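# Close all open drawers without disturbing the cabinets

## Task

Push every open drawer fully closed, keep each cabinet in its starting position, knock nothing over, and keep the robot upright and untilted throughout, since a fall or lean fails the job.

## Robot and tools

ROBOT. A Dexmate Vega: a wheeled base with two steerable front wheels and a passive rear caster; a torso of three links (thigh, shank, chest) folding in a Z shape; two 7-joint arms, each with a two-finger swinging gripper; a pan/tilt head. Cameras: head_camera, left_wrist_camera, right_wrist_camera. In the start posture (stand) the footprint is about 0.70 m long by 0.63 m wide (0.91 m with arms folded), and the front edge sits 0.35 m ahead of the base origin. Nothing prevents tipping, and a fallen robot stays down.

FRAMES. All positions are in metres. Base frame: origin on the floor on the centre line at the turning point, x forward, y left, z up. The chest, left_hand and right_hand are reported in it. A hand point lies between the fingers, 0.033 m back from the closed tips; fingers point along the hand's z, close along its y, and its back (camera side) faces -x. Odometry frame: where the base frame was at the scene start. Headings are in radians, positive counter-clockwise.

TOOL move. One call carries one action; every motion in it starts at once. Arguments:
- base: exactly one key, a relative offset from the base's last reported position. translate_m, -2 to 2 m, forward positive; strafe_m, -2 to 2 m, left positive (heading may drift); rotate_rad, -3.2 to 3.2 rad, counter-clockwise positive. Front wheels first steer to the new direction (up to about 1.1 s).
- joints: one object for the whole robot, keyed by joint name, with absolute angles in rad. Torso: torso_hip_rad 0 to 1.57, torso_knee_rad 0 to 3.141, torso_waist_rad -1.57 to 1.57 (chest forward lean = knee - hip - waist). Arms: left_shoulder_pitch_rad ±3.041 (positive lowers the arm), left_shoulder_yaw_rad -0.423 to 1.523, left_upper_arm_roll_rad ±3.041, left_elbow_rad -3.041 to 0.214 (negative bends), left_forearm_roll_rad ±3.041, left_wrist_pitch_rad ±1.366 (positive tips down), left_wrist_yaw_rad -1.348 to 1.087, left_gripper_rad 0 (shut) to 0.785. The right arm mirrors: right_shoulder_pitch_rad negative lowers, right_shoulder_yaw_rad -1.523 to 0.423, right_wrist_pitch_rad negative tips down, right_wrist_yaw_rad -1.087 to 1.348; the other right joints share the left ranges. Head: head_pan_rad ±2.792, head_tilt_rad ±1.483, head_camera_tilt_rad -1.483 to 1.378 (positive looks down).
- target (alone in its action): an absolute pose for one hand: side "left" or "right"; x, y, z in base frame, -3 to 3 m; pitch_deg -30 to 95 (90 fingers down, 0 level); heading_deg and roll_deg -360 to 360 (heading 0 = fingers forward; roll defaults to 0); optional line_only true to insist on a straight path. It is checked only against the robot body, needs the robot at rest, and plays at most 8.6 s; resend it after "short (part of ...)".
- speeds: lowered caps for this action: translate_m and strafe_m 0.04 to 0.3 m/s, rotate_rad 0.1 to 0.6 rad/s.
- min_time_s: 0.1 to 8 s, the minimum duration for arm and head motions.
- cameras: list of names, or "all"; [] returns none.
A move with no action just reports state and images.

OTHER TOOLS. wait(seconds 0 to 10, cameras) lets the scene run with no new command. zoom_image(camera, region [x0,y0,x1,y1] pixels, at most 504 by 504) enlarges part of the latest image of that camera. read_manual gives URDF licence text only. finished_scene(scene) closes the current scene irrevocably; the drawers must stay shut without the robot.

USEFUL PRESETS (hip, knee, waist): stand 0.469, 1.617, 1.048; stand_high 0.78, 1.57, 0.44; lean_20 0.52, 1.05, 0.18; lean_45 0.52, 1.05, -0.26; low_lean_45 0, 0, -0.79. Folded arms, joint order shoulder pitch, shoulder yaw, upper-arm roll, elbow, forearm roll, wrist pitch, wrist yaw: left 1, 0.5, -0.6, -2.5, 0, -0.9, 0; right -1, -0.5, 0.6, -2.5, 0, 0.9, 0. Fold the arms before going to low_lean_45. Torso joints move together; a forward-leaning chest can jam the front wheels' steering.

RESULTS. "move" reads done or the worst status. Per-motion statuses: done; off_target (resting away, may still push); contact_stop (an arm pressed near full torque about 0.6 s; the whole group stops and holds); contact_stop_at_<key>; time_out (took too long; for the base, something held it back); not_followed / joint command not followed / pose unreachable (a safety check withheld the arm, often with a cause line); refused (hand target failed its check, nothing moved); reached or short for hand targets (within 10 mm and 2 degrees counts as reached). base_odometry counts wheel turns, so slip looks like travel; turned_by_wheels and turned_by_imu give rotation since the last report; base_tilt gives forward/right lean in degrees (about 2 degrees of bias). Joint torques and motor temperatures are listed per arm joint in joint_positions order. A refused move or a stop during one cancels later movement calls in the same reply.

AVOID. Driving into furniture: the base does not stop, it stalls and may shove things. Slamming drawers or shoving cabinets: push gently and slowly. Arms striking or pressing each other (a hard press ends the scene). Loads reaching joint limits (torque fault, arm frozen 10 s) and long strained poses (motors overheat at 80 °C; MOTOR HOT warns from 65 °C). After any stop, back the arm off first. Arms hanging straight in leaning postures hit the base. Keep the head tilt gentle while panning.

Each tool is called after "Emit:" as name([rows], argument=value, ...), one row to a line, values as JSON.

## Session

Emit:
move(joints={"head_camera_tilt_rad":0.3}, cameras=["head_camera"])

Emit:
move(joints={"head_pan_rad":1.2,"head_camera_tilt_rad":0.3}, cameras=["head_camera"])

Emit:
move(joints={"head_pan_rad":2.6,"head_camera_tilt_rad":0.3}, cameras=["head_camera"])

Emit:
move(joints={"head_pan_rad":-2.6,"head_camera_tilt_rad":0.3}, cameras=["head_camera"])

Emit:
move(joints={"head_pan_rad":-1.2,"head_camera_tilt_rad":0.3}, cameras=["head_camera"])

Scene clock: 0.83 s.
Joint torques (N m): left_arm=[5.36 0.2 -0.4 -6.23 0.46 -0.97 0.22] | right_arm=[-1.87 0.32 -0.59 -5.12 -0.11 2.23 0.01]
Motor temperatures (°C): left_arm=[27 30 30 30 34 38 35] | right_arm=[29 28 29 31 34 35 35]
move: done
base_odometry: x=+0.000 y=+0.000 heading=+0.000
turned_by_wheels: +0.000
turned_by_imu: +0.000
base_tilt: forward=+0.7 right=+0.0
joint_positions: torso_hip_rad=+0.469 torso_knee_rad=+1.617 torso_waist_rad=+1.048 left_shoulder_pitch_rad=+2.199 left_shoulder_yaw_rad=+0.001 left_upper_arm_roll_rad=-0.010 left_elbow_rad=-1.084 left_forearm_roll_rad=+0.015 left_wrist_pitch_rad=-0.506 left_wrist_yaw_rad=-0.016 left_gripper_rad=+0.005 right_shoulder_pitch_rad=-2.184 right_shoulder_yaw_rad=+0.007 right_upper_arm_roll_rad=+0.010 right_elbow_rad=-1.115 right_forearm_roll_rad=+0.008 right_wrist_pitch_rad=+0.481 right_wrist_yaw_rad=-0.008 right_gripper_rad=+0.005 head_pan_rad=+0.000 head_tilt_rad=+0.000 head_camera_tilt_rad=+0.300
joint_status: all done
chest: x=-0.0111 y=+0.0000 z=+1.4155 quat_wxyz=(+0.999, +0.000, +0.050, +0.000) (m; base frame)
left_hand: x=+0.1921 y=+0.2282 z=+0.6022 quat_wxyz=(+0.417, +0.009, +0.909, -0.003) pitch_deg=+40.7 heading_deg=-1.0 roll_deg=+0.2 back=up (m; base frame)
right_hand: x=+0.2143 y=-0.2374 z=+0.6092 quat_wxyz=(+0.427, +0.011, +0.904, -0.007) pitch_deg=+39.5 heading_deg=-1.6 roll_deg=-0.2 back=up (m; base frame)
pictures: head_camera
Images, in order (width x height): head_camera 896x560.

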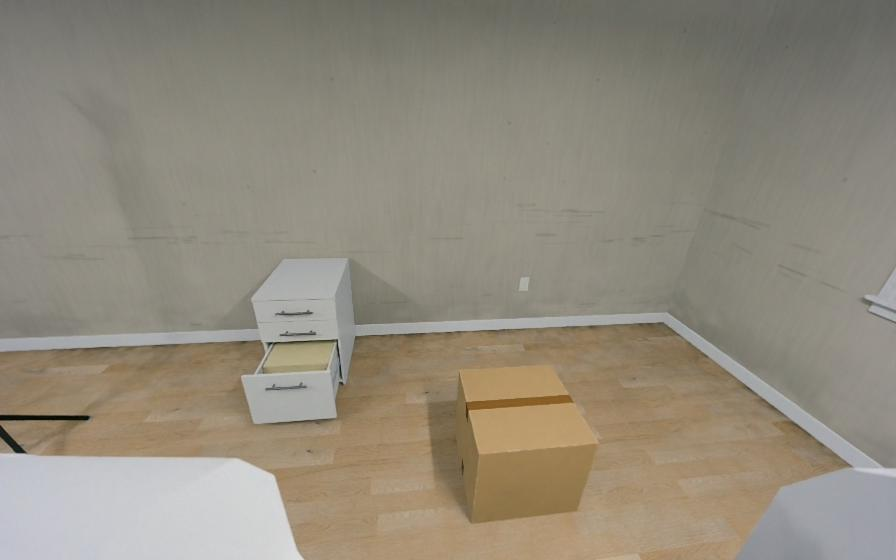

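Scene clock: 2.30 s.
Joint torques (N m): left_arm=[4.01 -1.6 0.26 -5.19 0 -2.42 -0.01] | right_arm=[-2.39 1.02 -0.44 -4.65 -0.01 2.49 0.09]
move: done
base_odometry: x=+0.000 y=+0.000 heading=+0.000
turned_by_wheels: +0.000
turned_by_imu: +0.000
base_tilt: forward=+0.7 right=+0.0
joint_positions: torso_hip_rad=+0.469 torso_knee_rad=+1.617 torso_waist_rad=+1.048 left_shoulder_pitch_rad=+2.199 left_shoulder_yaw_rad=+0.001 left_upper_arm_roll_rad=-0.010 left_elbow_rad=-1.084 left_forearm_roll_rad=+0.015 left_wrist_pitch_rad=-0.506 left_wrist_yaw_rad=-0.016 left_gripper_rad=+0.005 right_shoulder_pitch_rad=-2.184 right_shoulder_yaw_rad=+0.007 right_upper_arm_roll_rad=+0.010 right_elbow_rad=-1.115 right_forearm_roll_rad=+0.008 right_wrist_pitch_rad=+0.481 right_wrist_yaw_rad=-0.008 right_gripper_rad=+0.005 head_pan_rad=+1.200 head_tilt_rad=+0.000 head_camera_tilt_rad=+0.300
joint_status: all done
chest: x=-0.0111 y=+0.0000 z=+1.4155 quat_wxyz=(+0.999, +0.000, +0.050, +0.000) (m; base frame)
left_hand: x=+0.1921 y=+0.2282 z=+0.6022 quat_wxyz=(+0.417, +0.009, +0.909, -0.003) pitch_deg=+40.7 heading_deg=-1.0 roll_deg=+0.2 back=up (m; base frame)
right_hand: x=+0.2143 y=-0.2374 z=+0.6092 quat_wxyz=(+0.427, +0.011, +0.904, -0.007) pitch_deg=+39.5 heading_deg=-1.6 roll_deg=-0.2 back=up (m; base frame)
pictures: head_camera

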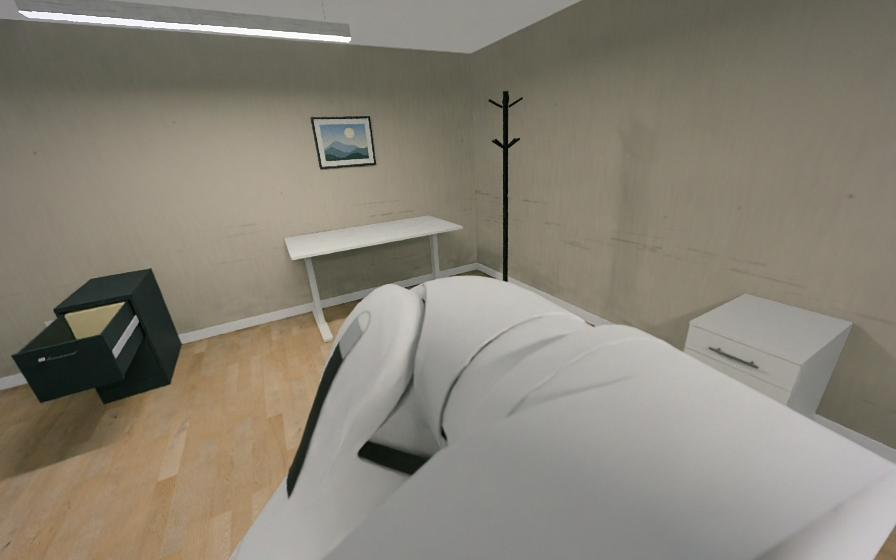

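Scene clock: 3.90 s.
Joint torques (N m): left_arm=[5.72 -0.73 1.37 -6.8 0.08 -1.15 0] | right_arm=[-3.36 0.42 -0.59 -4.49 -0.01 1.81 -0.03]
move: done
base_odometry: x=+0.000 y=+0.000 heading=+0.000
turned_by_wheels: +0.000
turned_by_imu: +0.000
base_tilt: forward=+0.7 right=-0.1
joint_positions: torso_hip_rad=+0.469 torso_knee_rad=+1.617 torso_waist_rad=+1.048 left_shoulder_pitch_rad=+2.199 left_shoulder_yaw_rad=+0.001 left_upper_arm_roll_rad=-0.010 left_elbow_rad=-1.084 left_forearm_roll_rad=+0.015 left_wrist_pitch_rad=-0.506 left_wrist_yaw_rad=-0.016 left_gripper_rad=+0.005 right_shoulder_pitch_rad=-2.184 right_shoulder_yaw_rad=+0.007 right_upper_arm_roll_rad=+0.010 right_elbow_rad=-1.115 right_forearm_roll_rad=+0.008 right_wrist_pitch_rad=+0.481 right_wrist_yaw_rad=-0.008 right_gripper_rad=+0.005 head_pan_rad=+2.600 head_tilt_rad=+0.000 head_camera_tilt_rad=+0.300
joint_status: all done
chest: x=-0.0111 y=+0.0000 z=+1.4155 quat_wxyz=(+0.999, +0.000, +0.050, +0.000) (m; base frame)
left_hand: x=+0.1921 y=+0.2282 z=+0.6022 quat_wxyz=(+0.417, +0.009, +0.909, -0.003) pitch_deg=+40.7 heading_deg=-1.0 roll_deg=+0.2 back=up (m; base frame)
right_hand: x=+0.2143 y=-0.2374 z=+0.6092 quat_wxyz=(+0.427, +0.011, +0.904, -0.007) pitch_deg=+39.5 heading_deg=-1.6 roll_deg=-0.2 back=up (m; base frame)
pictures: head_camera

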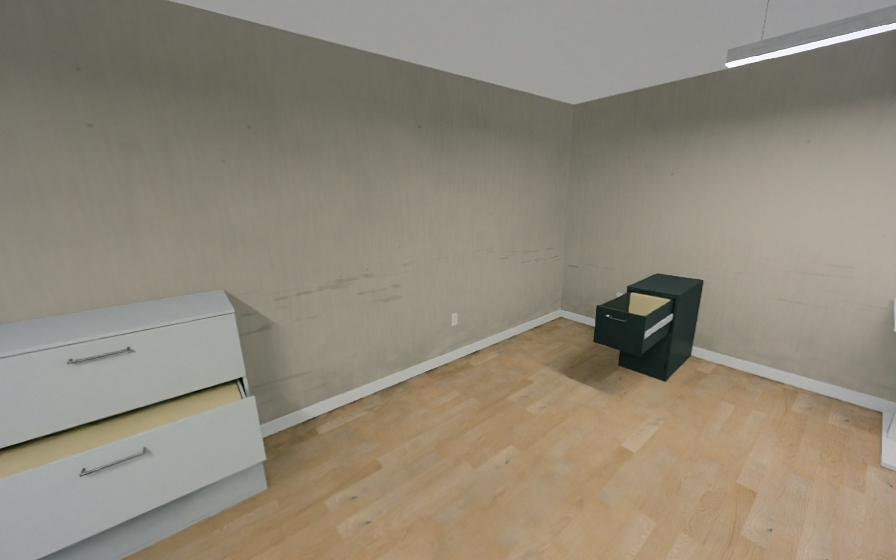

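Scene clock: 8.03 s.
Joint torques (N m): left_arm=[6.07 -1.08 1.25 -4.58 0.73 -1.95 0.04] | right_arm=[-2.48 -0.14 -0.62 -3.58 -0.1 2.51 0.07]
move: done
base_odometry: x=+0.000 y=+0.000 heading=+0.000
turned_by_wheels: +0.000
turned_by_imu: +0.001
base_tilt: forward=+0.6 right=-0.1
joint_positions: torso_hip_rad=+0.469 torso_knee_rad=+1.617 torso_waist_rad=+1.048 left_shoulder_pitch_rad=+2.199 left_shoulder_yaw_rad=+0.001 left_upper_arm_roll_rad=-0.010 left_elbow_rad=-1.084 left_forearm_roll_rad=+0.015 left_wrist_pitch_rad=-0.506 left_wrist_yaw_rad=-0.016 left_gripper_rad=+0.005 right_shoulder_pitch_rad=-2.184 right_shoulder_yaw_rad=+0.007 right_upper_arm_roll_rad=+0.010 right_elbow_rad=-1.115 right_forearm_roll_rad=+0.008 right_wrist_pitch_rad=+0.481 right_wrist_yaw_rad=-0.008 right_gripper_rad=+0.005 head_pan_rad=-2.600 head_tilt_rad=+0.000 head_camera_tilt_rad=+0.300
joint_status: all done
chest: x=-0.0111 y=+0.0000 z=+1.4155 quat_wxyz=(+0.999, +0.000, +0.050, +0.000) (m; base frame)
left_hand: x=+0.1921 y=+0.2282 z=+0.6022 quat_wxyz=(+0.417, +0.009, +0.909, -0.003) pitch_deg=+40.7 heading_deg=-1.0 roll_deg=+0.2 back=up (m; base frame)
right_hand: x=+0.2143 y=-0.2374 z=+0.6092 quat_wxyz=(+0.427, +0.011, +0.904, -0.007) pitch_deg=+39.5 heading_deg=-1.6 roll_deg=-0.2 back=up (m; base frame)
pictures: head_camera

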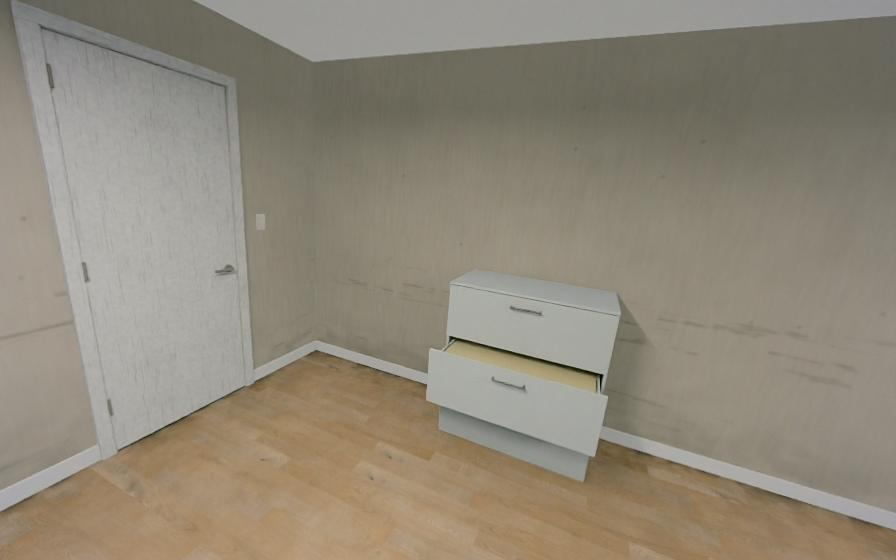

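Scene clock: 9.63 s.
Joint torques (N m): left_arm=[7.63 1.18 -0.01 -5.72 -0.97 -2.62 -0.11] | right_arm=[-2.28 0.12 -0.8 -4.17 -0.07 1.93 -0.03]
move: done
base_odometry: x=+0.000 y=+0.000 heading=+0.000
turned_by_wheels: +0.000
turned_by_imu: +0.000
base_tilt: forward=+0.7 right=+0.0
joint_positions: torso_hip_rad=+0.469 torso_knee_rad=+1.617 torso_waist_rad=+1.048 left_shoulder_pitch_rad=+2.199 left_shoulder_yaw_rad=+0.001 left_upper_arm_roll_rad=-0.010 left_elbow_rad=-1.084 left_forearm_roll_rad=+0.015 left_wrist_pitch_rad=-0.506 left_wrist_yaw_rad=-0.016 left_gripper_rad=+0.005 right_shoulder_pitch_rad=-2.184 right_shoulder_yaw_rad=+0.007 right_upper_arm_roll_rad=+0.010 right_elbow_rad=-1.115 right_forearm_roll_rad=+0.008 right_wrist_pitch_rad=+0.481 right_wrist_yaw_rad=-0.008 right_gripper_rad=+0.005 head_pan_rad=-1.200 head_tilt_rad=+0.000 head_camera_tilt_rad=+0.300
joint_status: all done
chest: x=-0.0111 y=+0.0000 z=+1.4155 quat_wxyz=(+0.999, +0.000, +0.050, +0.000) (m; base frame)
left_hand: x=+0.1921 y=+0.2282 z=+0.6022 quat_wxyz=(+0.417, +0.009, +0.909, -0.003) pitch_deg=+40.7 heading_deg=-1.0 roll_deg=+0.2 back=up (m; base frame)
right_hand: x=+0.2143 y=-0.2374 z=+0.6092 quat_wxyz=(+0.427, +0.011, +0.904, -0.007) pitch_deg=+39.5 heading_deg=-1.6 roll_deg=-0.2 back=up (m; base frame)
pictures: head_camera

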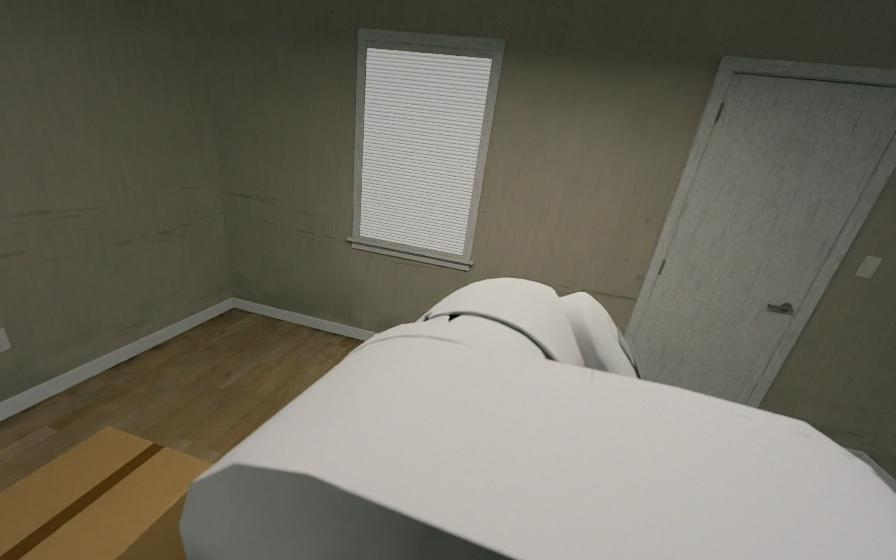

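Emit:
move(base={"rotate_rad":0.12}, joints={"left_elbow_rad":-2.1,"right_elbow_rad":-2.1,"head_pan_rad":0,"head_camera_tilt_rad":0.3}, cameras=[])

Emit:
move(base={"strafe_m":0.47}, joints={"torso_hip_rad":0.0,"torso_knee_rad":0.6,"torso_waist_rad":0.2})

Scene clock: 31.50 s.
Joint torques (N m): left_arm=[0.7 0.51 0.68 -15.54 0.29 -2.56 -0.31] | right_arm=[1.87 0.78 -0.37 -14.52 -0.06 2.44 0.06]
move: done
base_odometry: x=+0.000 y=+0.000 heading=+0.120
turned_by_wheels: +0.120
turned_by_imu: +0.118
base_tilt: forward=+0.7 right=-0.1
base_status: done
joint_positions: torso_hip_rad=+0.469 torso_knee_rad=+1.617 torso_waist_rad=+1.048 left_shoulder_pitch_rad=+2.199 left_shoulder_yaw_rad=+0.001 left_upper_arm_roll_rad=-0.010 left_elbow_rad=-2.094 left_forearm_roll_rad=+0.015 left_wrist_pitch_rad=-0.506 left_wrist_yaw_rad=-0.016 left_gripper_rad=+0.005 right_shoulder_pitch_rad=-2.184 right_shoulder_yaw_rad=+0.007 right_upper_arm_roll_rad=+0.010 right_elbow_rad=-2.095 right_forearm_roll_rad=+0.008 right_wrist_pitch_rad=+0.481 right_wrist_yaw_rad=-0.008 right_gripper_rad=+0.005 head_pan_rad=+0.000 head_tilt_rad=+0.000 head_camera_tilt_rad=+0.300
joint_status: all done
chest: x=-0.0111 y=+0.0000 z=+1.4155 quat_wxyz=(+0.999, +0.000, +0.050, +0.000) (m; base frame)
left_hand: x=+0.4728 y=+0.2260 z=+1.1645 quat_wxyz=(+0.805, +0.014, +0.593, +0.004) pitch_deg=-17.2 heading_deg=-1.1 roll_deg=+1.6 back=up (m; base frame)
right_hand: x=+0.4796 y=-0.2400 z=+1.1625 quat_wxyz=(+0.802, +0.010, +0.597, -0.006) pitch_deg=-16.7 heading_deg=-1.4 roll_deg=+0.5 back=up (m; base frame)
pictures: none

Scene clock: 36.53 s.
Joint torques (N m): left_arm=[4.64 -0.38 0.83 -15.1 -0.17 -2.87 0.46] | right_arm=[-2.17 0.46 -0.56 -12.1 -0.11 2.31 0.06]
move: done
base_odometry: x=-0.059 y=+0.465 heading=+0.127
turned_by_wheels: +0.007
turned_by_imu: +0.003
base_tilt: forward=+0.6 right=-0.1
base_status: done
joint_positions: torso_hip_rad=+0.000 torso_knee_rad=+0.600 torso_waist_rad=+0.200 left_shoulder_pitch_rad=+2.199 left_shoulder_yaw_rad=+0.001 left_upper_arm_roll_rad=-0.010 left_elbow_rad=-2.100 left_forearm_roll_rad=+0.015 left_wrist_pitch_rad=-0.506 left_wrist_yaw_rad=-0.016 left_gripper_rad=+0.005 right_shoulder_pitch_rad=-2.184 right_shoulder_yaw_rad=+0.007 right_upper_arm_roll_rad=+0.010 right_elbow_rad=-2.100 right_forearm_roll_rad=+0.008 right_wrist_pitch_rad=+0.480 right_wrist_yaw_rad=-0.008 right_gripper_rad=+0.005 head_pan_rad=+0.000 head_tilt_rad=+0.000 head_camera_tilt_rad=+0.300
joint_status: all done
chest: x=-0.0009 y=+0.0000 z=+1.1287 quat_wxyz=(+0.980, +0.000, +0.199, +0.000) (m; base frame)
left_hand: x=+0.3882 y=+0.2260 z=+0.7495 quat_wxyz=(+0.709, +0.015, +0.705, +0.001) pitch_deg=-0.4 heading_deg=-1.1 roll_deg=+1.3 back=up (m; base frame)
right_hand: x=+0.3940 y=-0.2400 z=+0.7450 quat_wxyz=(+0.706, +0.009, +0.708, -0.007) pitch_deg=+0.2 heading_deg=-1.3 roll_deg=+0.1 back=up (m; base frame)
pictures: head_camera, left_wrist_camera, right_wrist_camera
Images, in order (width x height): head_camera 896x560, left_wrist_camera 672x420, right_wrist_camera 672x420.

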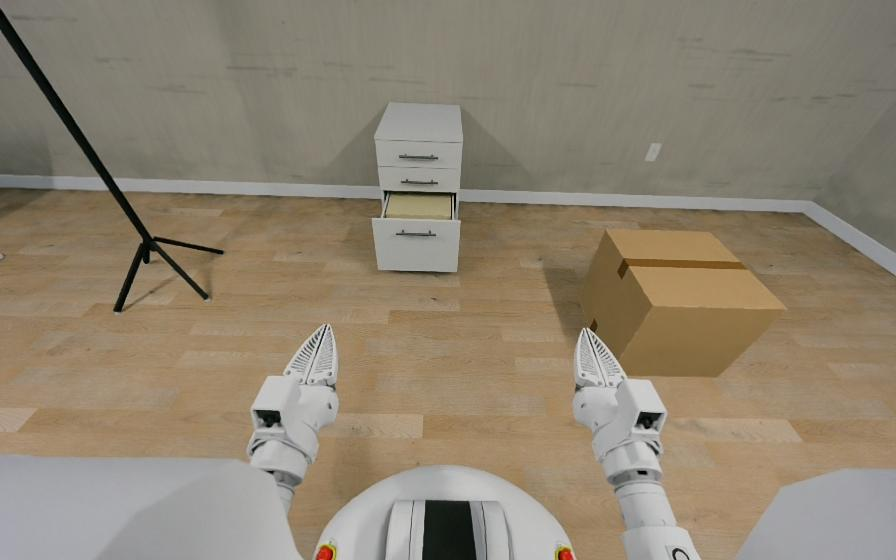

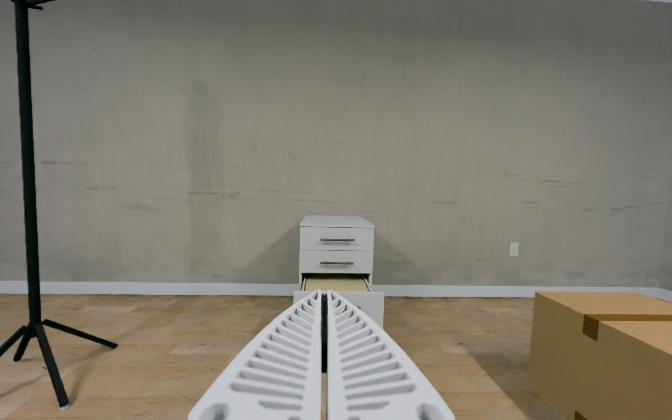

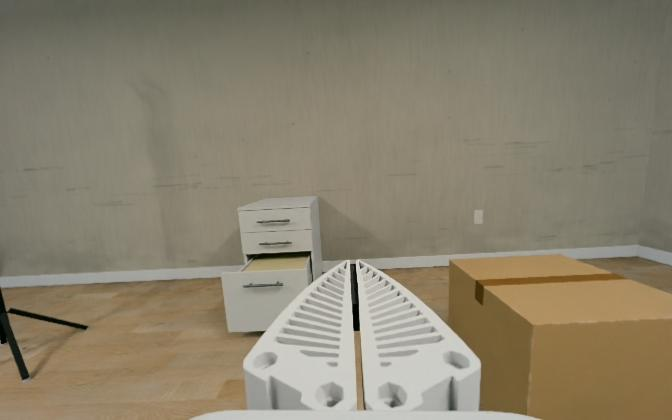

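Emit:
move(joints={"torso_waist_rad":-0.35,"head_camera_tilt_rad":-0.1}, cameras=[])

Emit:
move(target={"side":"left","x":0.70,"y":0.14,"z":0.25,"pitch_deg":30,"heading_deg":-8})

Scene clock: 45.40 s.
Joint torques (N m): left_arm=[12.52 -0.68 0.87 -7.3 -0.26 -2.24 0.18] | right_arm=[-6.99 0.47 -0.66 -8.53 -0.04 1.9 0.09]
move: done
base_odometry: x=-0.059 y=+0.465 heading=+0.127
turned_by_wheels: +0.000
turned_by_imu: +0.001
base_tilt: forward=+0.7 right=-0.1
joint_positions: torso_hip_rad=+0.000 torso_knee_rad=+0.600 torso_waist_rad=-0.350 left_shoulder_pitch_rad=+2.199 left_shoulder_yaw_rad=+0.001 left_upper_arm_roll_rad=-0.010 left_elbow_rad=-2.100 left_forearm_roll_rad=+0.015 left_wrist_pitch_rad=-0.506 left_wrist_yaw_rad=-0.016 left_gripper_rad=+0.005 right_shoulder_pitch_rad=-2.184 right_shoulder_yaw_rad=+0.007 right_upper_arm_roll_rad=+0.010 right_elbow_rad=-2.100 right_forearm_roll_rad=+0.008 right_wrist_pitch_rad=+0.480 right_wrist_yaw_rad=-0.008 right_gripper_rad=+0.005 head_pan_rad=+0.000 head_tilt_rad=+0.000 head_camera_tilt_rad=-0.100
joint_status: all done
chest: x=+0.2079 y=+0.0000 z=+1.0026 quat_wxyz=(+0.889, +0.000, +0.457, +0.000) (m; base frame)
left_hand: x=+0.3415 y=+0.2260 z=+0.4760 quat_wxyz=(+0.491, +0.014, +0.871, -0.003) pitch_deg=+31.1 heading_deg=-1.2 roll_deg=+0.6 back=up (m; base frame)
right_hand: x=+0.3441 y=-0.2400 z=+0.4691 quat_wxyz=(+0.487, +0.007, +0.873, -0.009) pitch_deg=+31.7 heading_deg=-1.5 roll_deg=-0.6 back=up (m; base frame)
pictures: none

Scene clock: 52.07 s.
Joint torques (N m): left_arm=[-7.75 -2.45 5.17 -8.83 -0.83 -2.82 0.08] | right_arm=[-7.75 -0.05 -0.48 -8.1 0 2.31 0.03]
move: done
base_odometry: x=-0.059 y=+0.465 heading=+0.127
turned_by_wheels: +0.000
turned_by_imu: +0.001
base_tilt: forward=+0.7 right=+0.0
joint_positions: torso_hip_rad=+0.000 torso_knee_rad=+0.600 torso_waist_rad=-0.350 left_shoulder_pitch_rad=+0.862 left_shoulder_yaw_rad=-0.041 left_upper_arm_roll_rad=+0.080 left_elbow_rad=-0.990 left_forearm_roll_rad=+0.091 left_wrist_pitch_rad=-0.292 left_wrist_yaw_rad=-0.006 left_gripper_rad=+0.005 right_shoulder_pitch_rad=-2.184 right_shoulder_yaw_rad=+0.007 right_upper_arm_roll_rad=+0.010 right_elbow_rad=-2.100 right_forearm_roll_rad=+0.008 right_wrist_pitch_rad=+0.480 right_wrist_yaw_rad=-0.008 right_gripper_rad=+0.005 head_pan_rad=+0.000 head_tilt_rad=+0.000 head_camera_tilt_rad=-0.100
chest: x=+0.2079 y=+0.0000 z=+1.0026 quat_wxyz=(+0.889, +0.000, +0.457, +0.000) (m; base frame)
left_hand: x=+0.6989 y=+0.1403 z=+0.2500 quat_wxyz=(+0.498, +0.060, +0.864, -0.035) pitch_deg=+30.0 heading_deg=-8.0 roll_deg=+0.0 back=up (m; base frame)
left_hand_status: reached (straight line, planned for 5.1 s): 1 mm and 0.0 deg off.
right_hand: x=+0.3441 y=-0.2400 z=+0.4691 quat_wxyz=(+0.487, +0.007, +0.873, -0.009) pitch_deg=+31.7 heading_deg=-1.5 roll_deg=-0.6 back=up (m; base frame)
pictures: head_camera, left_wrist_camera, right_wrist_camera

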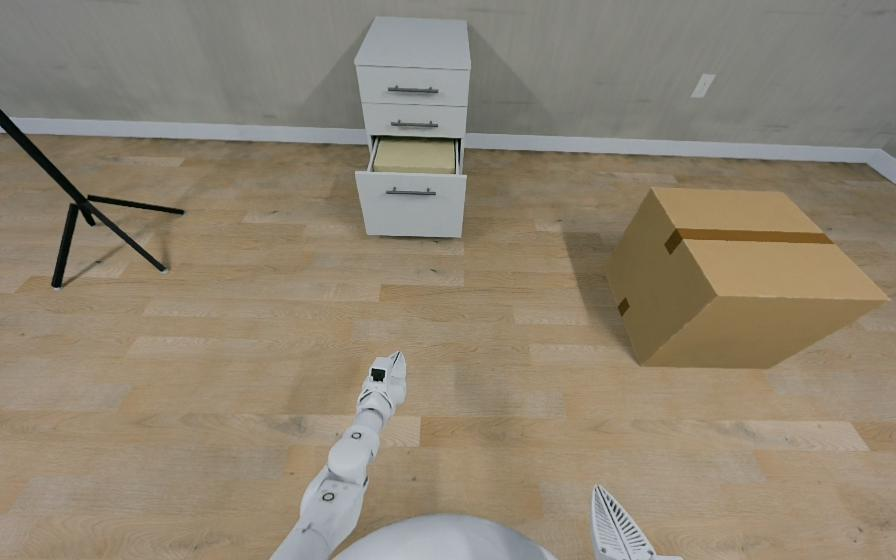

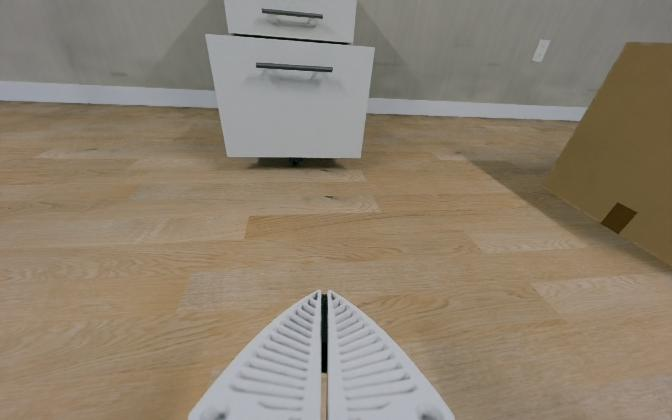

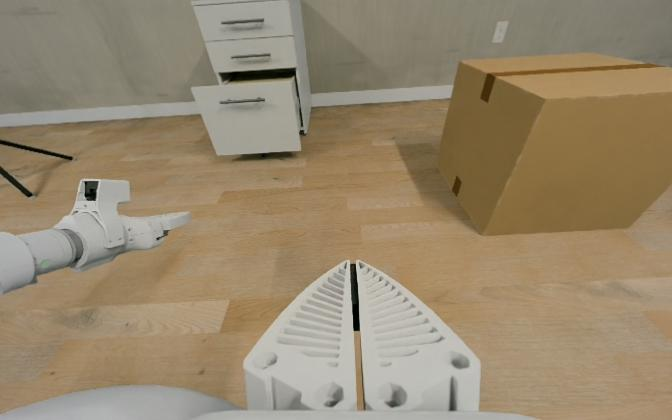

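Emit:
move(base={"translate_m":0.4}, speeds={"translate_m":0.15})

Scene clock: 63.90 s.
Joint torques (N m): left_arm=[-7.89 -2.33 3.9 -9.06 0.11 -2.11 0.51] | right_arm=[-7.61 -0.72 -0.67 -7.9 -0.03 1.91 0.2]
move: done
base_odometry: x=+0.338 y=+0.517 heading=+0.126
turned_by_wheels: +0.000
turned_by_imu: +0.000
base_tilt: forward=+0.7 right=-0.1
base_status: done
joint_positions: torso_hip_rad=+0.000 torso_knee_rad=+0.600 torso_waist_rad=-0.350 left_shoulder_pitch_rad=+0.858 left_shoulder_yaw_rad=-0.041 left_upper_arm_roll_rad=+0.080 left_elbow_rad=-0.984 left_forearm_roll_rad=+0.090 left_wrist_pitch_rad=-0.294 left_wrist_yaw_rad=-0.006 left_gripper_rad=+0.005 right_shoulder_pitch_rad=-2.184 right_shoulder_yaw_rad=+0.007 right_upper_arm_roll_rad=+0.010 right_elbow_rad=-2.100 right_forearm_roll_rad=+0.008 right_wrist_pitch_rad=+0.480 right_wrist_yaw_rad=-0.008 right_gripper_rad=+0.005 head_pan_rad=+0.000 head_tilt_rad=+0.000 head_camera_tilt_rad=-0.100
chest: x=+0.2079 y=+0.0000 z=+1.0026 quat_wxyz=(+0.889, +0.000, +0.457, +0.000) (m; base frame)
left_hand: x=+0.6997 y=+0.1401 z=+0.2496 quat_wxyz=(+0.498, +0.060, +0.864, -0.035) pitch_deg=+30.0 heading_deg=-8.0 roll_deg=+0.0 back=up (m; base frame)
right_hand: x=+0.3441 y=-0.2400 z=+0.4691 quat_wxyz=(+0.487, +0.007, +0.873, -0.009) pitch_deg=+31.7 heading_deg=-1.5 roll_deg=-0.6 back=up (m; base frame)
pictures: head_camera, left_wrist_camera, right_wrist_camera

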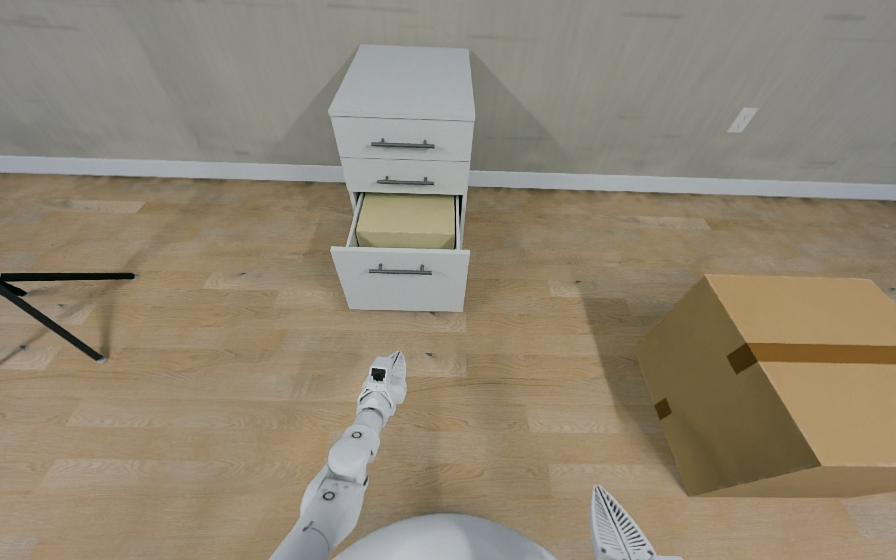

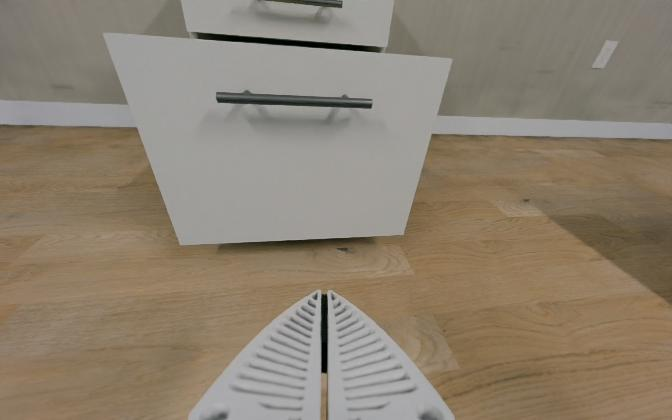

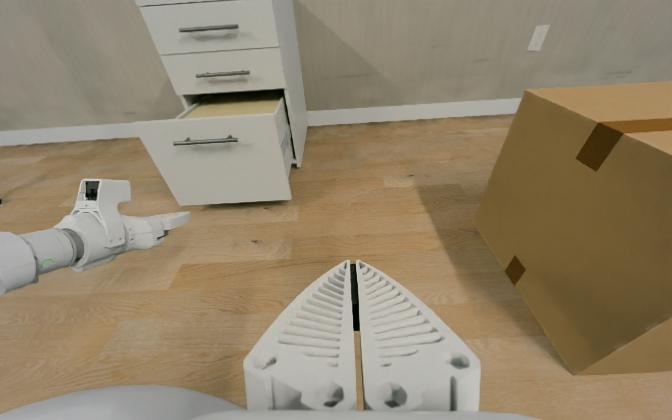

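Emit:
move(base={"translate_m":0.35}, speeds={"translate_m":0.07})

Scene clock: 73.63 s.
Joint torques (N m): left_arm=[-9.26 -4.24 2.21 -10.25 -0.38 -2.95 -0.57] | right_arm=[-6.58 1 -0.68 -8.61 -0.04 1.93 0.01]
move: done
base_odometry: x=+0.685 y=+0.562 heading=+0.126
turned_by_wheels: +0.000
turned_by_imu: +0.001
base_tilt: forward=+0.7 right=+0.0
base_status: done
joint_positions: torso_hip_rad=+0.000 torso_knee_rad=+0.600 torso_waist_rad=-0.350 left_shoulder_pitch_rad=+0.858 left_shoulder_yaw_rad=-0.041 left_upper_arm_roll_rad=+0.080 left_elbow_rad=-0.984 left_forearm_roll_rad=+0.090 left_wrist_pitch_rad=-0.294 left_wrist_yaw_rad=-0.006 left_gripper_rad=+0.005 right_shoulder_pitch_rad=-2.184 right_shoulder_yaw_rad=+0.007 right_upper_arm_roll_rad=+0.010 right_elbow_rad=-2.100 right_forearm_roll_rad=+0.008 right_wrist_pitch_rad=+0.480 right_wrist_yaw_rad=-0.008 right_gripper_rad=+0.005 head_pan_rad=+0.000 head_tilt_rad=+0.000 head_camera_tilt_rad=-0.100
chest: x=+0.2079 y=+0.0000 z=+1.0025 quat_wxyz=(+0.889, +0.000, +0.457, +0.000) (m; base frame)
left_hand: x=+0.6996 y=+0.1402 z=+0.2495 quat_wxyz=(+0.498, +0.060, +0.864, -0.035) pitch_deg=+30.1 heading_deg=-8.0 roll_deg=+0.0 back=up (m; base frame)
right_hand: x=+0.3441 y=-0.2400 z=+0.4691 quat_wxyz=(+0.487, +0.007, +0.873, -0.009) pitch_deg=+31.7 heading_deg=-1.5 roll_deg=-0.6 back=up (m; base frame)
pictures: head_camera, left_wrist_camera, right_wrist_camera

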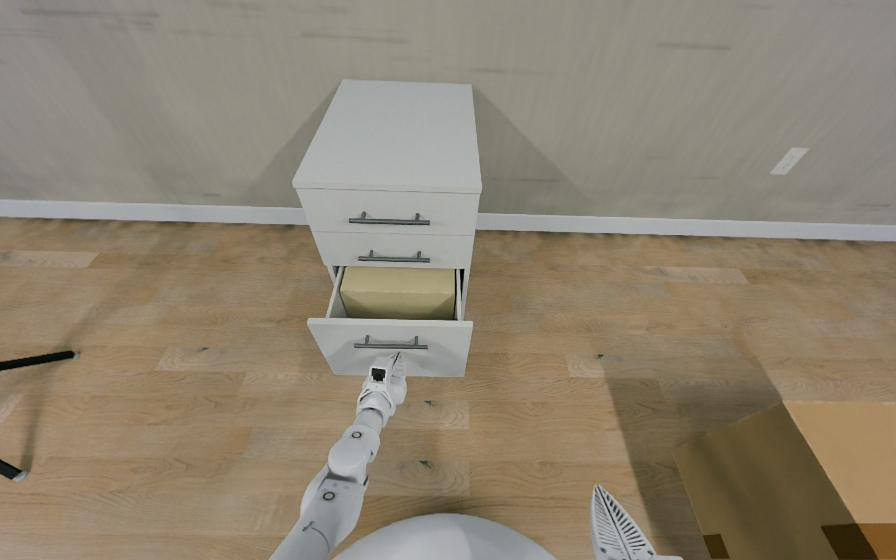

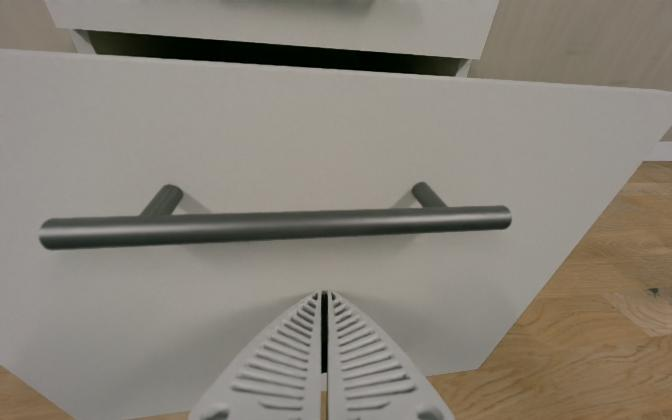

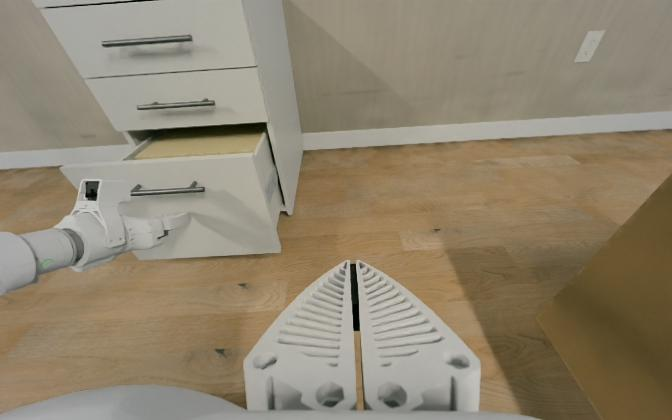

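Emit:
move(base={"translate_m":0.12}, speeds={"translate_m":0.06})

Scene clock: 81.03 s.
Joint torques (N m): left_arm=[-8.76 -3.67 3.6 -10.61 0.21 -1.88 0.13] | right_arm=[-8.13 0.82 -0.47 -7.75 -0.12 2.27 0.01]
move: done
base_odometry: x=+0.804 y=+0.577 heading=+0.125
turned_by_wheels: +0.000
turned_by_imu: +0.000
base_tilt: forward=+0.7 right=-0.1
base_status: done
joint_positions: torso_hip_rad=+0.000 torso_knee_rad=+0.600 torso_waist_rad=-0.350 left_shoulder_pitch_rad=+0.858 left_shoulder_yaw_rad=-0.041 left_upper_arm_roll_rad=+0.080 left_elbow_rad=-0.984 left_forearm_roll_rad=+0.090 left_wrist_pitch_rad=-0.294 left_wrist_yaw_rad=-0.006 left_gripper_rad=+0.005 right_shoulder_pitch_rad=-2.184 right_shoulder_yaw_rad=+0.007 right_upper_arm_roll_rad=+0.010 right_elbow_rad=-2.100 right_forearm_roll_rad=+0.008 right_wrist_pitch_rad=+0.480 right_wrist_yaw_rad=-0.008 right_gripper_rad=+0.005 head_pan_rad=+0.000 head_tilt_rad=+0.000 head_camera_tilt_rad=-0.100
chest: x=+0.2079 y=+0.0000 z=+1.0025 quat_wxyz=(+0.889, +0.000, +0.457, +0.000) (m; base frame)
left_hand: x=+0.6997 y=+0.1402 z=+0.2495 quat_wxyz=(+0.498, +0.060, +0.864, -0.035) pitch_deg=+30.1 heading_deg=-8.0 roll_deg=+0.0 back=up (m; base frame)
right_hand: x=+0.3441 y=-0.2400 z=+0.4691 quat_wxyz=(+0.487, +0.007, +0.873, -0.009) pitch_deg=+31.7 heading_deg=-1.5 roll_deg=-0.6 back=up (m; base frame)
pictures: head_camera, left_wrist_camera, right_wrist_camera

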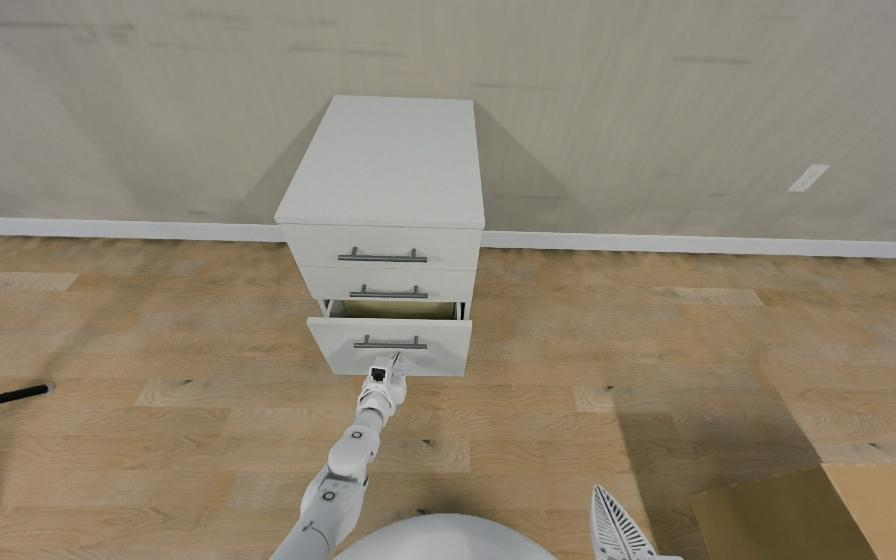

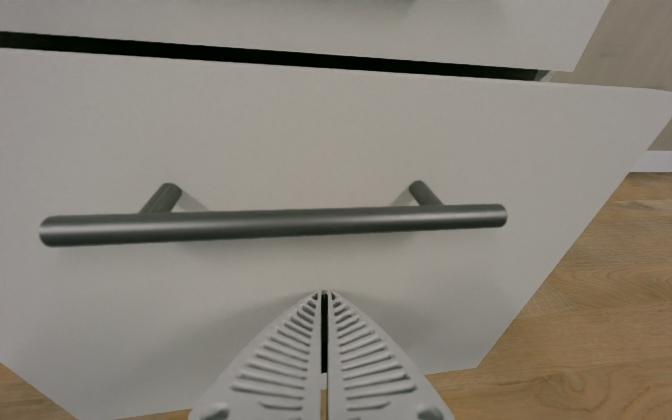

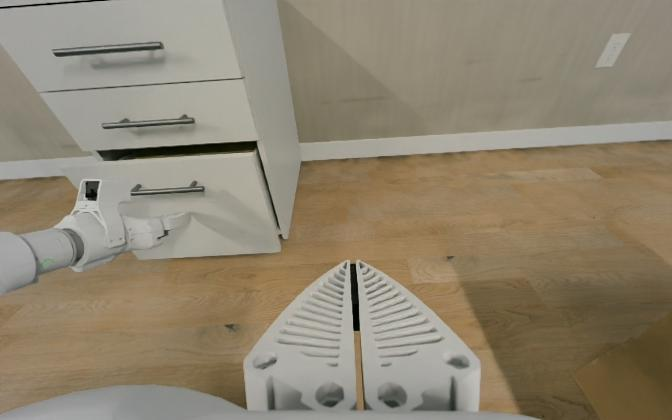

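Emit:
move(base={"translate_m":0.045}, speeds={"translate_m":0.05})

Scene clock: 84.97 s.
Joint torques (N m): left_arm=[-6.76 -2.73 3.58 -11.19 0.01 -3.39 -0.08] | right_arm=[-7.95 -0.62 -0.69 -7.85 0.05 2.1 0.07]
move: done
base_odometry: x=+0.848 y=+0.583 heading=+0.125
turned_by_wheels: +0.000
turned_by_imu: +0.000
base_tilt: forward=+0.6 right=+0.0
base_status: done
joint_positions: torso_hip_rad=+0.000 torso_knee_rad=+0.600 torso_waist_rad=-0.350 left_shoulder_pitch_rad=+0.858 left_shoulder_yaw_rad=-0.041 left_upper_arm_roll_rad=+0.080 left_elbow_rad=-0.984 left_forearm_roll_rad=+0.090 left_wrist_pitch_rad=-0.294 left_wrist_yaw_rad=-0.006 left_gripper_rad=+0.005 right_shoulder_pitch_rad=-2.184 right_shoulder_yaw_rad=+0.007 right_upper_arm_roll_rad=+0.010 right_elbow_rad=-2.100 right_forearm_roll_rad=+0.008 right_wrist_pitch_rad=+0.480 right_wrist_yaw_rad=-0.008 right_gripper_rad=+0.005 head_pan_rad=+0.000 head_tilt_rad=+0.000 head_camera_tilt_rad=-0.100
chest: x=+0.2080 y=+0.0000 z=+1.0025 quat_wxyz=(+0.889, +0.000, +0.457, +0.000) (m; base frame)
left_hand: x=+0.6996 y=+0.1402 z=+0.2495 quat_wxyz=(+0.498, +0.060, +0.864, -0.035) pitch_deg=+30.1 heading_deg=-8.0 roll_deg=+0.0 back=up (m; base frame)
right_hand: x=+0.3441 y=-0.2400 z=+0.4691 quat_wxyz=(+0.487, +0.007, +0.873, -0.009) pitch_deg=+31.7 heading_deg=-1.5 roll_deg=-0.6 back=up (m; base frame)
pictures: head_camera, left_wrist_camera, right_wrist_camera

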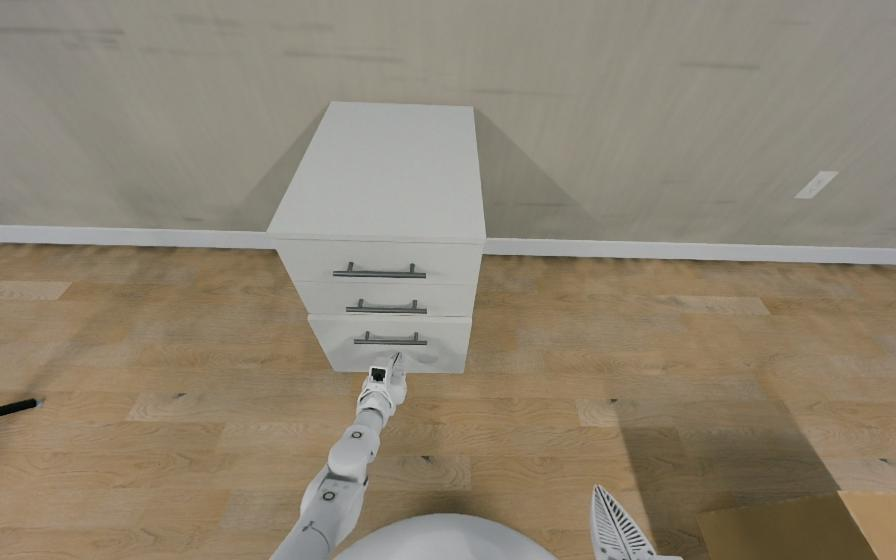

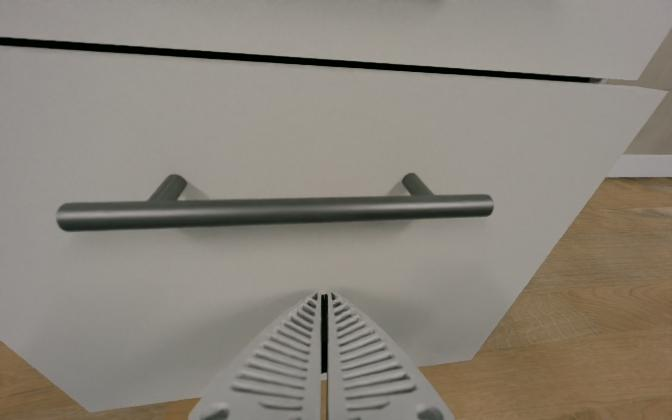

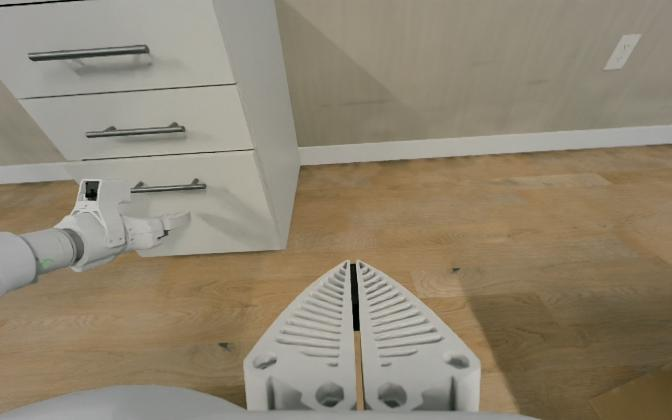

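Emit:
move(base={"translate_m":0.012}, speeds={"translate_m":0.04}, cameras=["left_wrist_camera","right_wrist_camera"])

Scene clock: 88.33 s.
Joint torques (N m): left_arm=[-5.35 -2.63 2.96 -10.44 0.37 -2.32 -0.21] | right_arm=[-6.77 -0.02 -0.67 -8.02 -0.04 2.19 -0.02]
move: done
base_odometry: x=+0.860 y=+0.584 heading=+0.125
turned_by_wheels: +0.000
turned_by_imu: +0.000
base_tilt: forward=+0.7 right=+0.0
base_status: done
joint_positions: torso_hip_rad=+0.000 torso_knee_rad=+0.600 torso_waist_rad=-0.350 left_shoulder_pitch_rad=+0.858 left_shoulder_yaw_rad=-0.041 left_upper_arm_roll_rad=+0.080 left_elbow_rad=-0.984 left_forearm_roll_rad=+0.090 left_wrist_pitch_rad=-0.294 left_wrist_yaw_rad=-0.006 left_gripper_rad=+0.005 right_shoulder_pitch_rad=-2.184 right_shoulder_yaw_rad=+0.007 right_upper_arm_roll_rad=+0.010 right_elbow_rad=-2.100 right_forearm_roll_rad=+0.008 right_wrist_pitch_rad=+0.480 right_wrist_yaw_rad=-0.008 right_gripper_rad=+0.005 head_pan_rad=+0.000 head_tilt_rad=+0.000 head_camera_tilt_rad=-0.100
chest: x=+0.2080 y=+0.0000 z=+1.0025 quat_wxyz=(+0.889, +0.000, +0.457, +0.000) (m; base frame)
left_hand: x=+0.6997 y=+0.1402 z=+0.2495 quat_wxyz=(+0.498, +0.060, +0.864, -0.035) pitch_deg=+30.1 heading_deg=-8.0 roll_deg=+0.0 back=up (m; base frame)
right_hand: x=+0.3441 y=-0.2400 z=+0.4691 quat_wxyz=(+0.487, +0.007, +0.873, -0.009) pitch_deg=+31.7 heading_deg=-1.5 roll_deg=-0.6 back=up (m; base frame)
pictures: left_wrist_camera, right_wrist_camera

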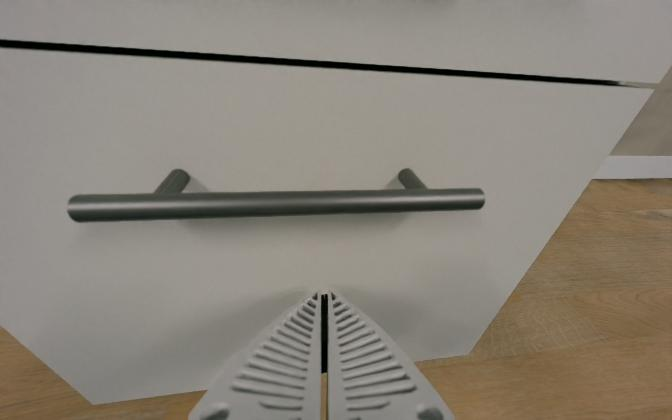

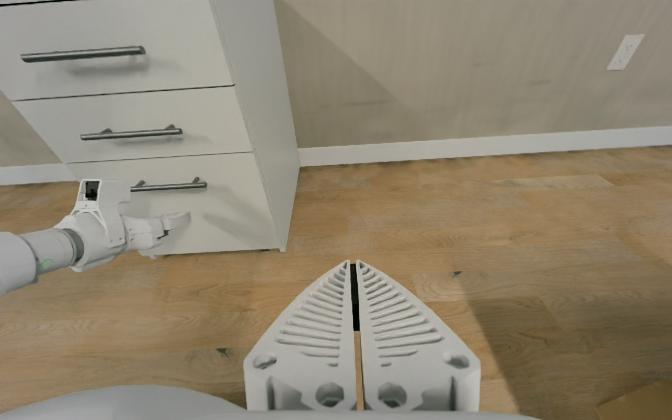

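Emit:
move(base={"translate_m":0.012}, speeds={"translate_m":0.04}, cameras=["left_wrist_camera","right_wrist_camera"])

Scene clock: 91.90 s.
Joint torques (N m): left_arm=[-5.01 -5.09 3.06 -10.27 0.2 -3.01 0.06] | right_arm=[-7.78 0.46 -0.64 -8.3 -0.04 2.16 0.12]
move: done
base_odometry: x=+0.872 y=+0.586 heading=+0.124
turned_by_wheels: +0.000
turned_by_imu: +0.000
base_tilt: forward=+0.7 right=-0.1
base_status: done
joint_positions: torso_hip_rad=+0.000 torso_knee_rad=+0.600 torso_waist_rad=-0.350 left_shoulder_pitch_rad=+0.858 left_shoulder_yaw_rad=-0.041 left_upper_arm_roll_rad=+0.080 left_elbow_rad=-0.984 left_forearm_roll_rad=+0.090 left_wrist_pitch_rad=-0.294 left_wrist_yaw_rad=-0.006 left_gripper_rad=+0.005 right_shoulder_pitch_rad=-2.184 right_shoulder_yaw_rad=+0.007 right_upper_arm_roll_rad=+0.010 right_elbow_rad=-2.100 right_forearm_roll_rad=+0.008 right_wrist_pitch_rad=+0.480 right_wrist_yaw_rad=-0.008 right_gripper_rad=+0.005 head_pan_rad=+0.000 head_tilt_rad=+0.000 head_camera_tilt_rad=-0.100
chest: x=+0.2080 y=+0.0000 z=+1.0025 quat_wxyz=(+0.889, +0.000, +0.457, +0.000) (m; base frame)
left_hand: x=+0.6997 y=+0.1402 z=+0.2495 quat_wxyz=(+0.498, +0.060, +0.864, -0.035) pitch_deg=+30.1 heading_deg=-8.0 roll_deg=+0.0 back=up (m; base frame)
right_hand: x=+0.3441 y=-0.2400 z=+0.4691 quat_wxyz=(+0.487, +0.007, +0.873, -0.009) pitch_deg=+31.7 heading_deg=-1.5 roll_deg=-0.6 back=up (m; base frame)
pictures: left_wrist_camera, right_wrist_camera

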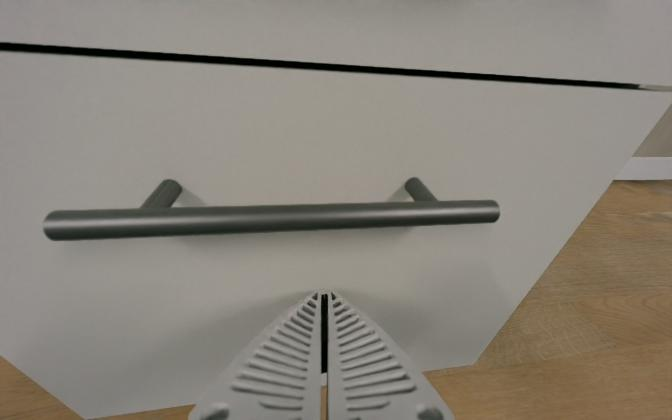

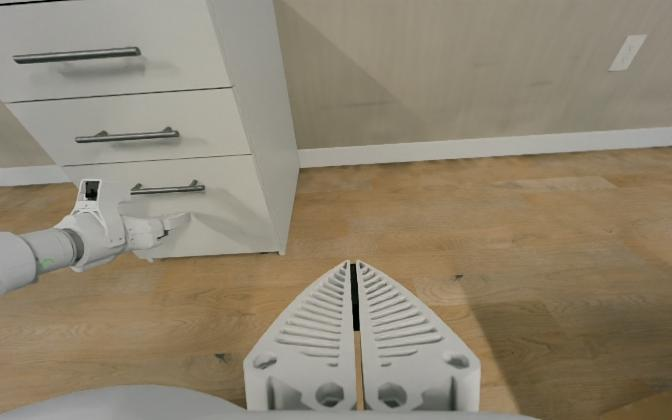

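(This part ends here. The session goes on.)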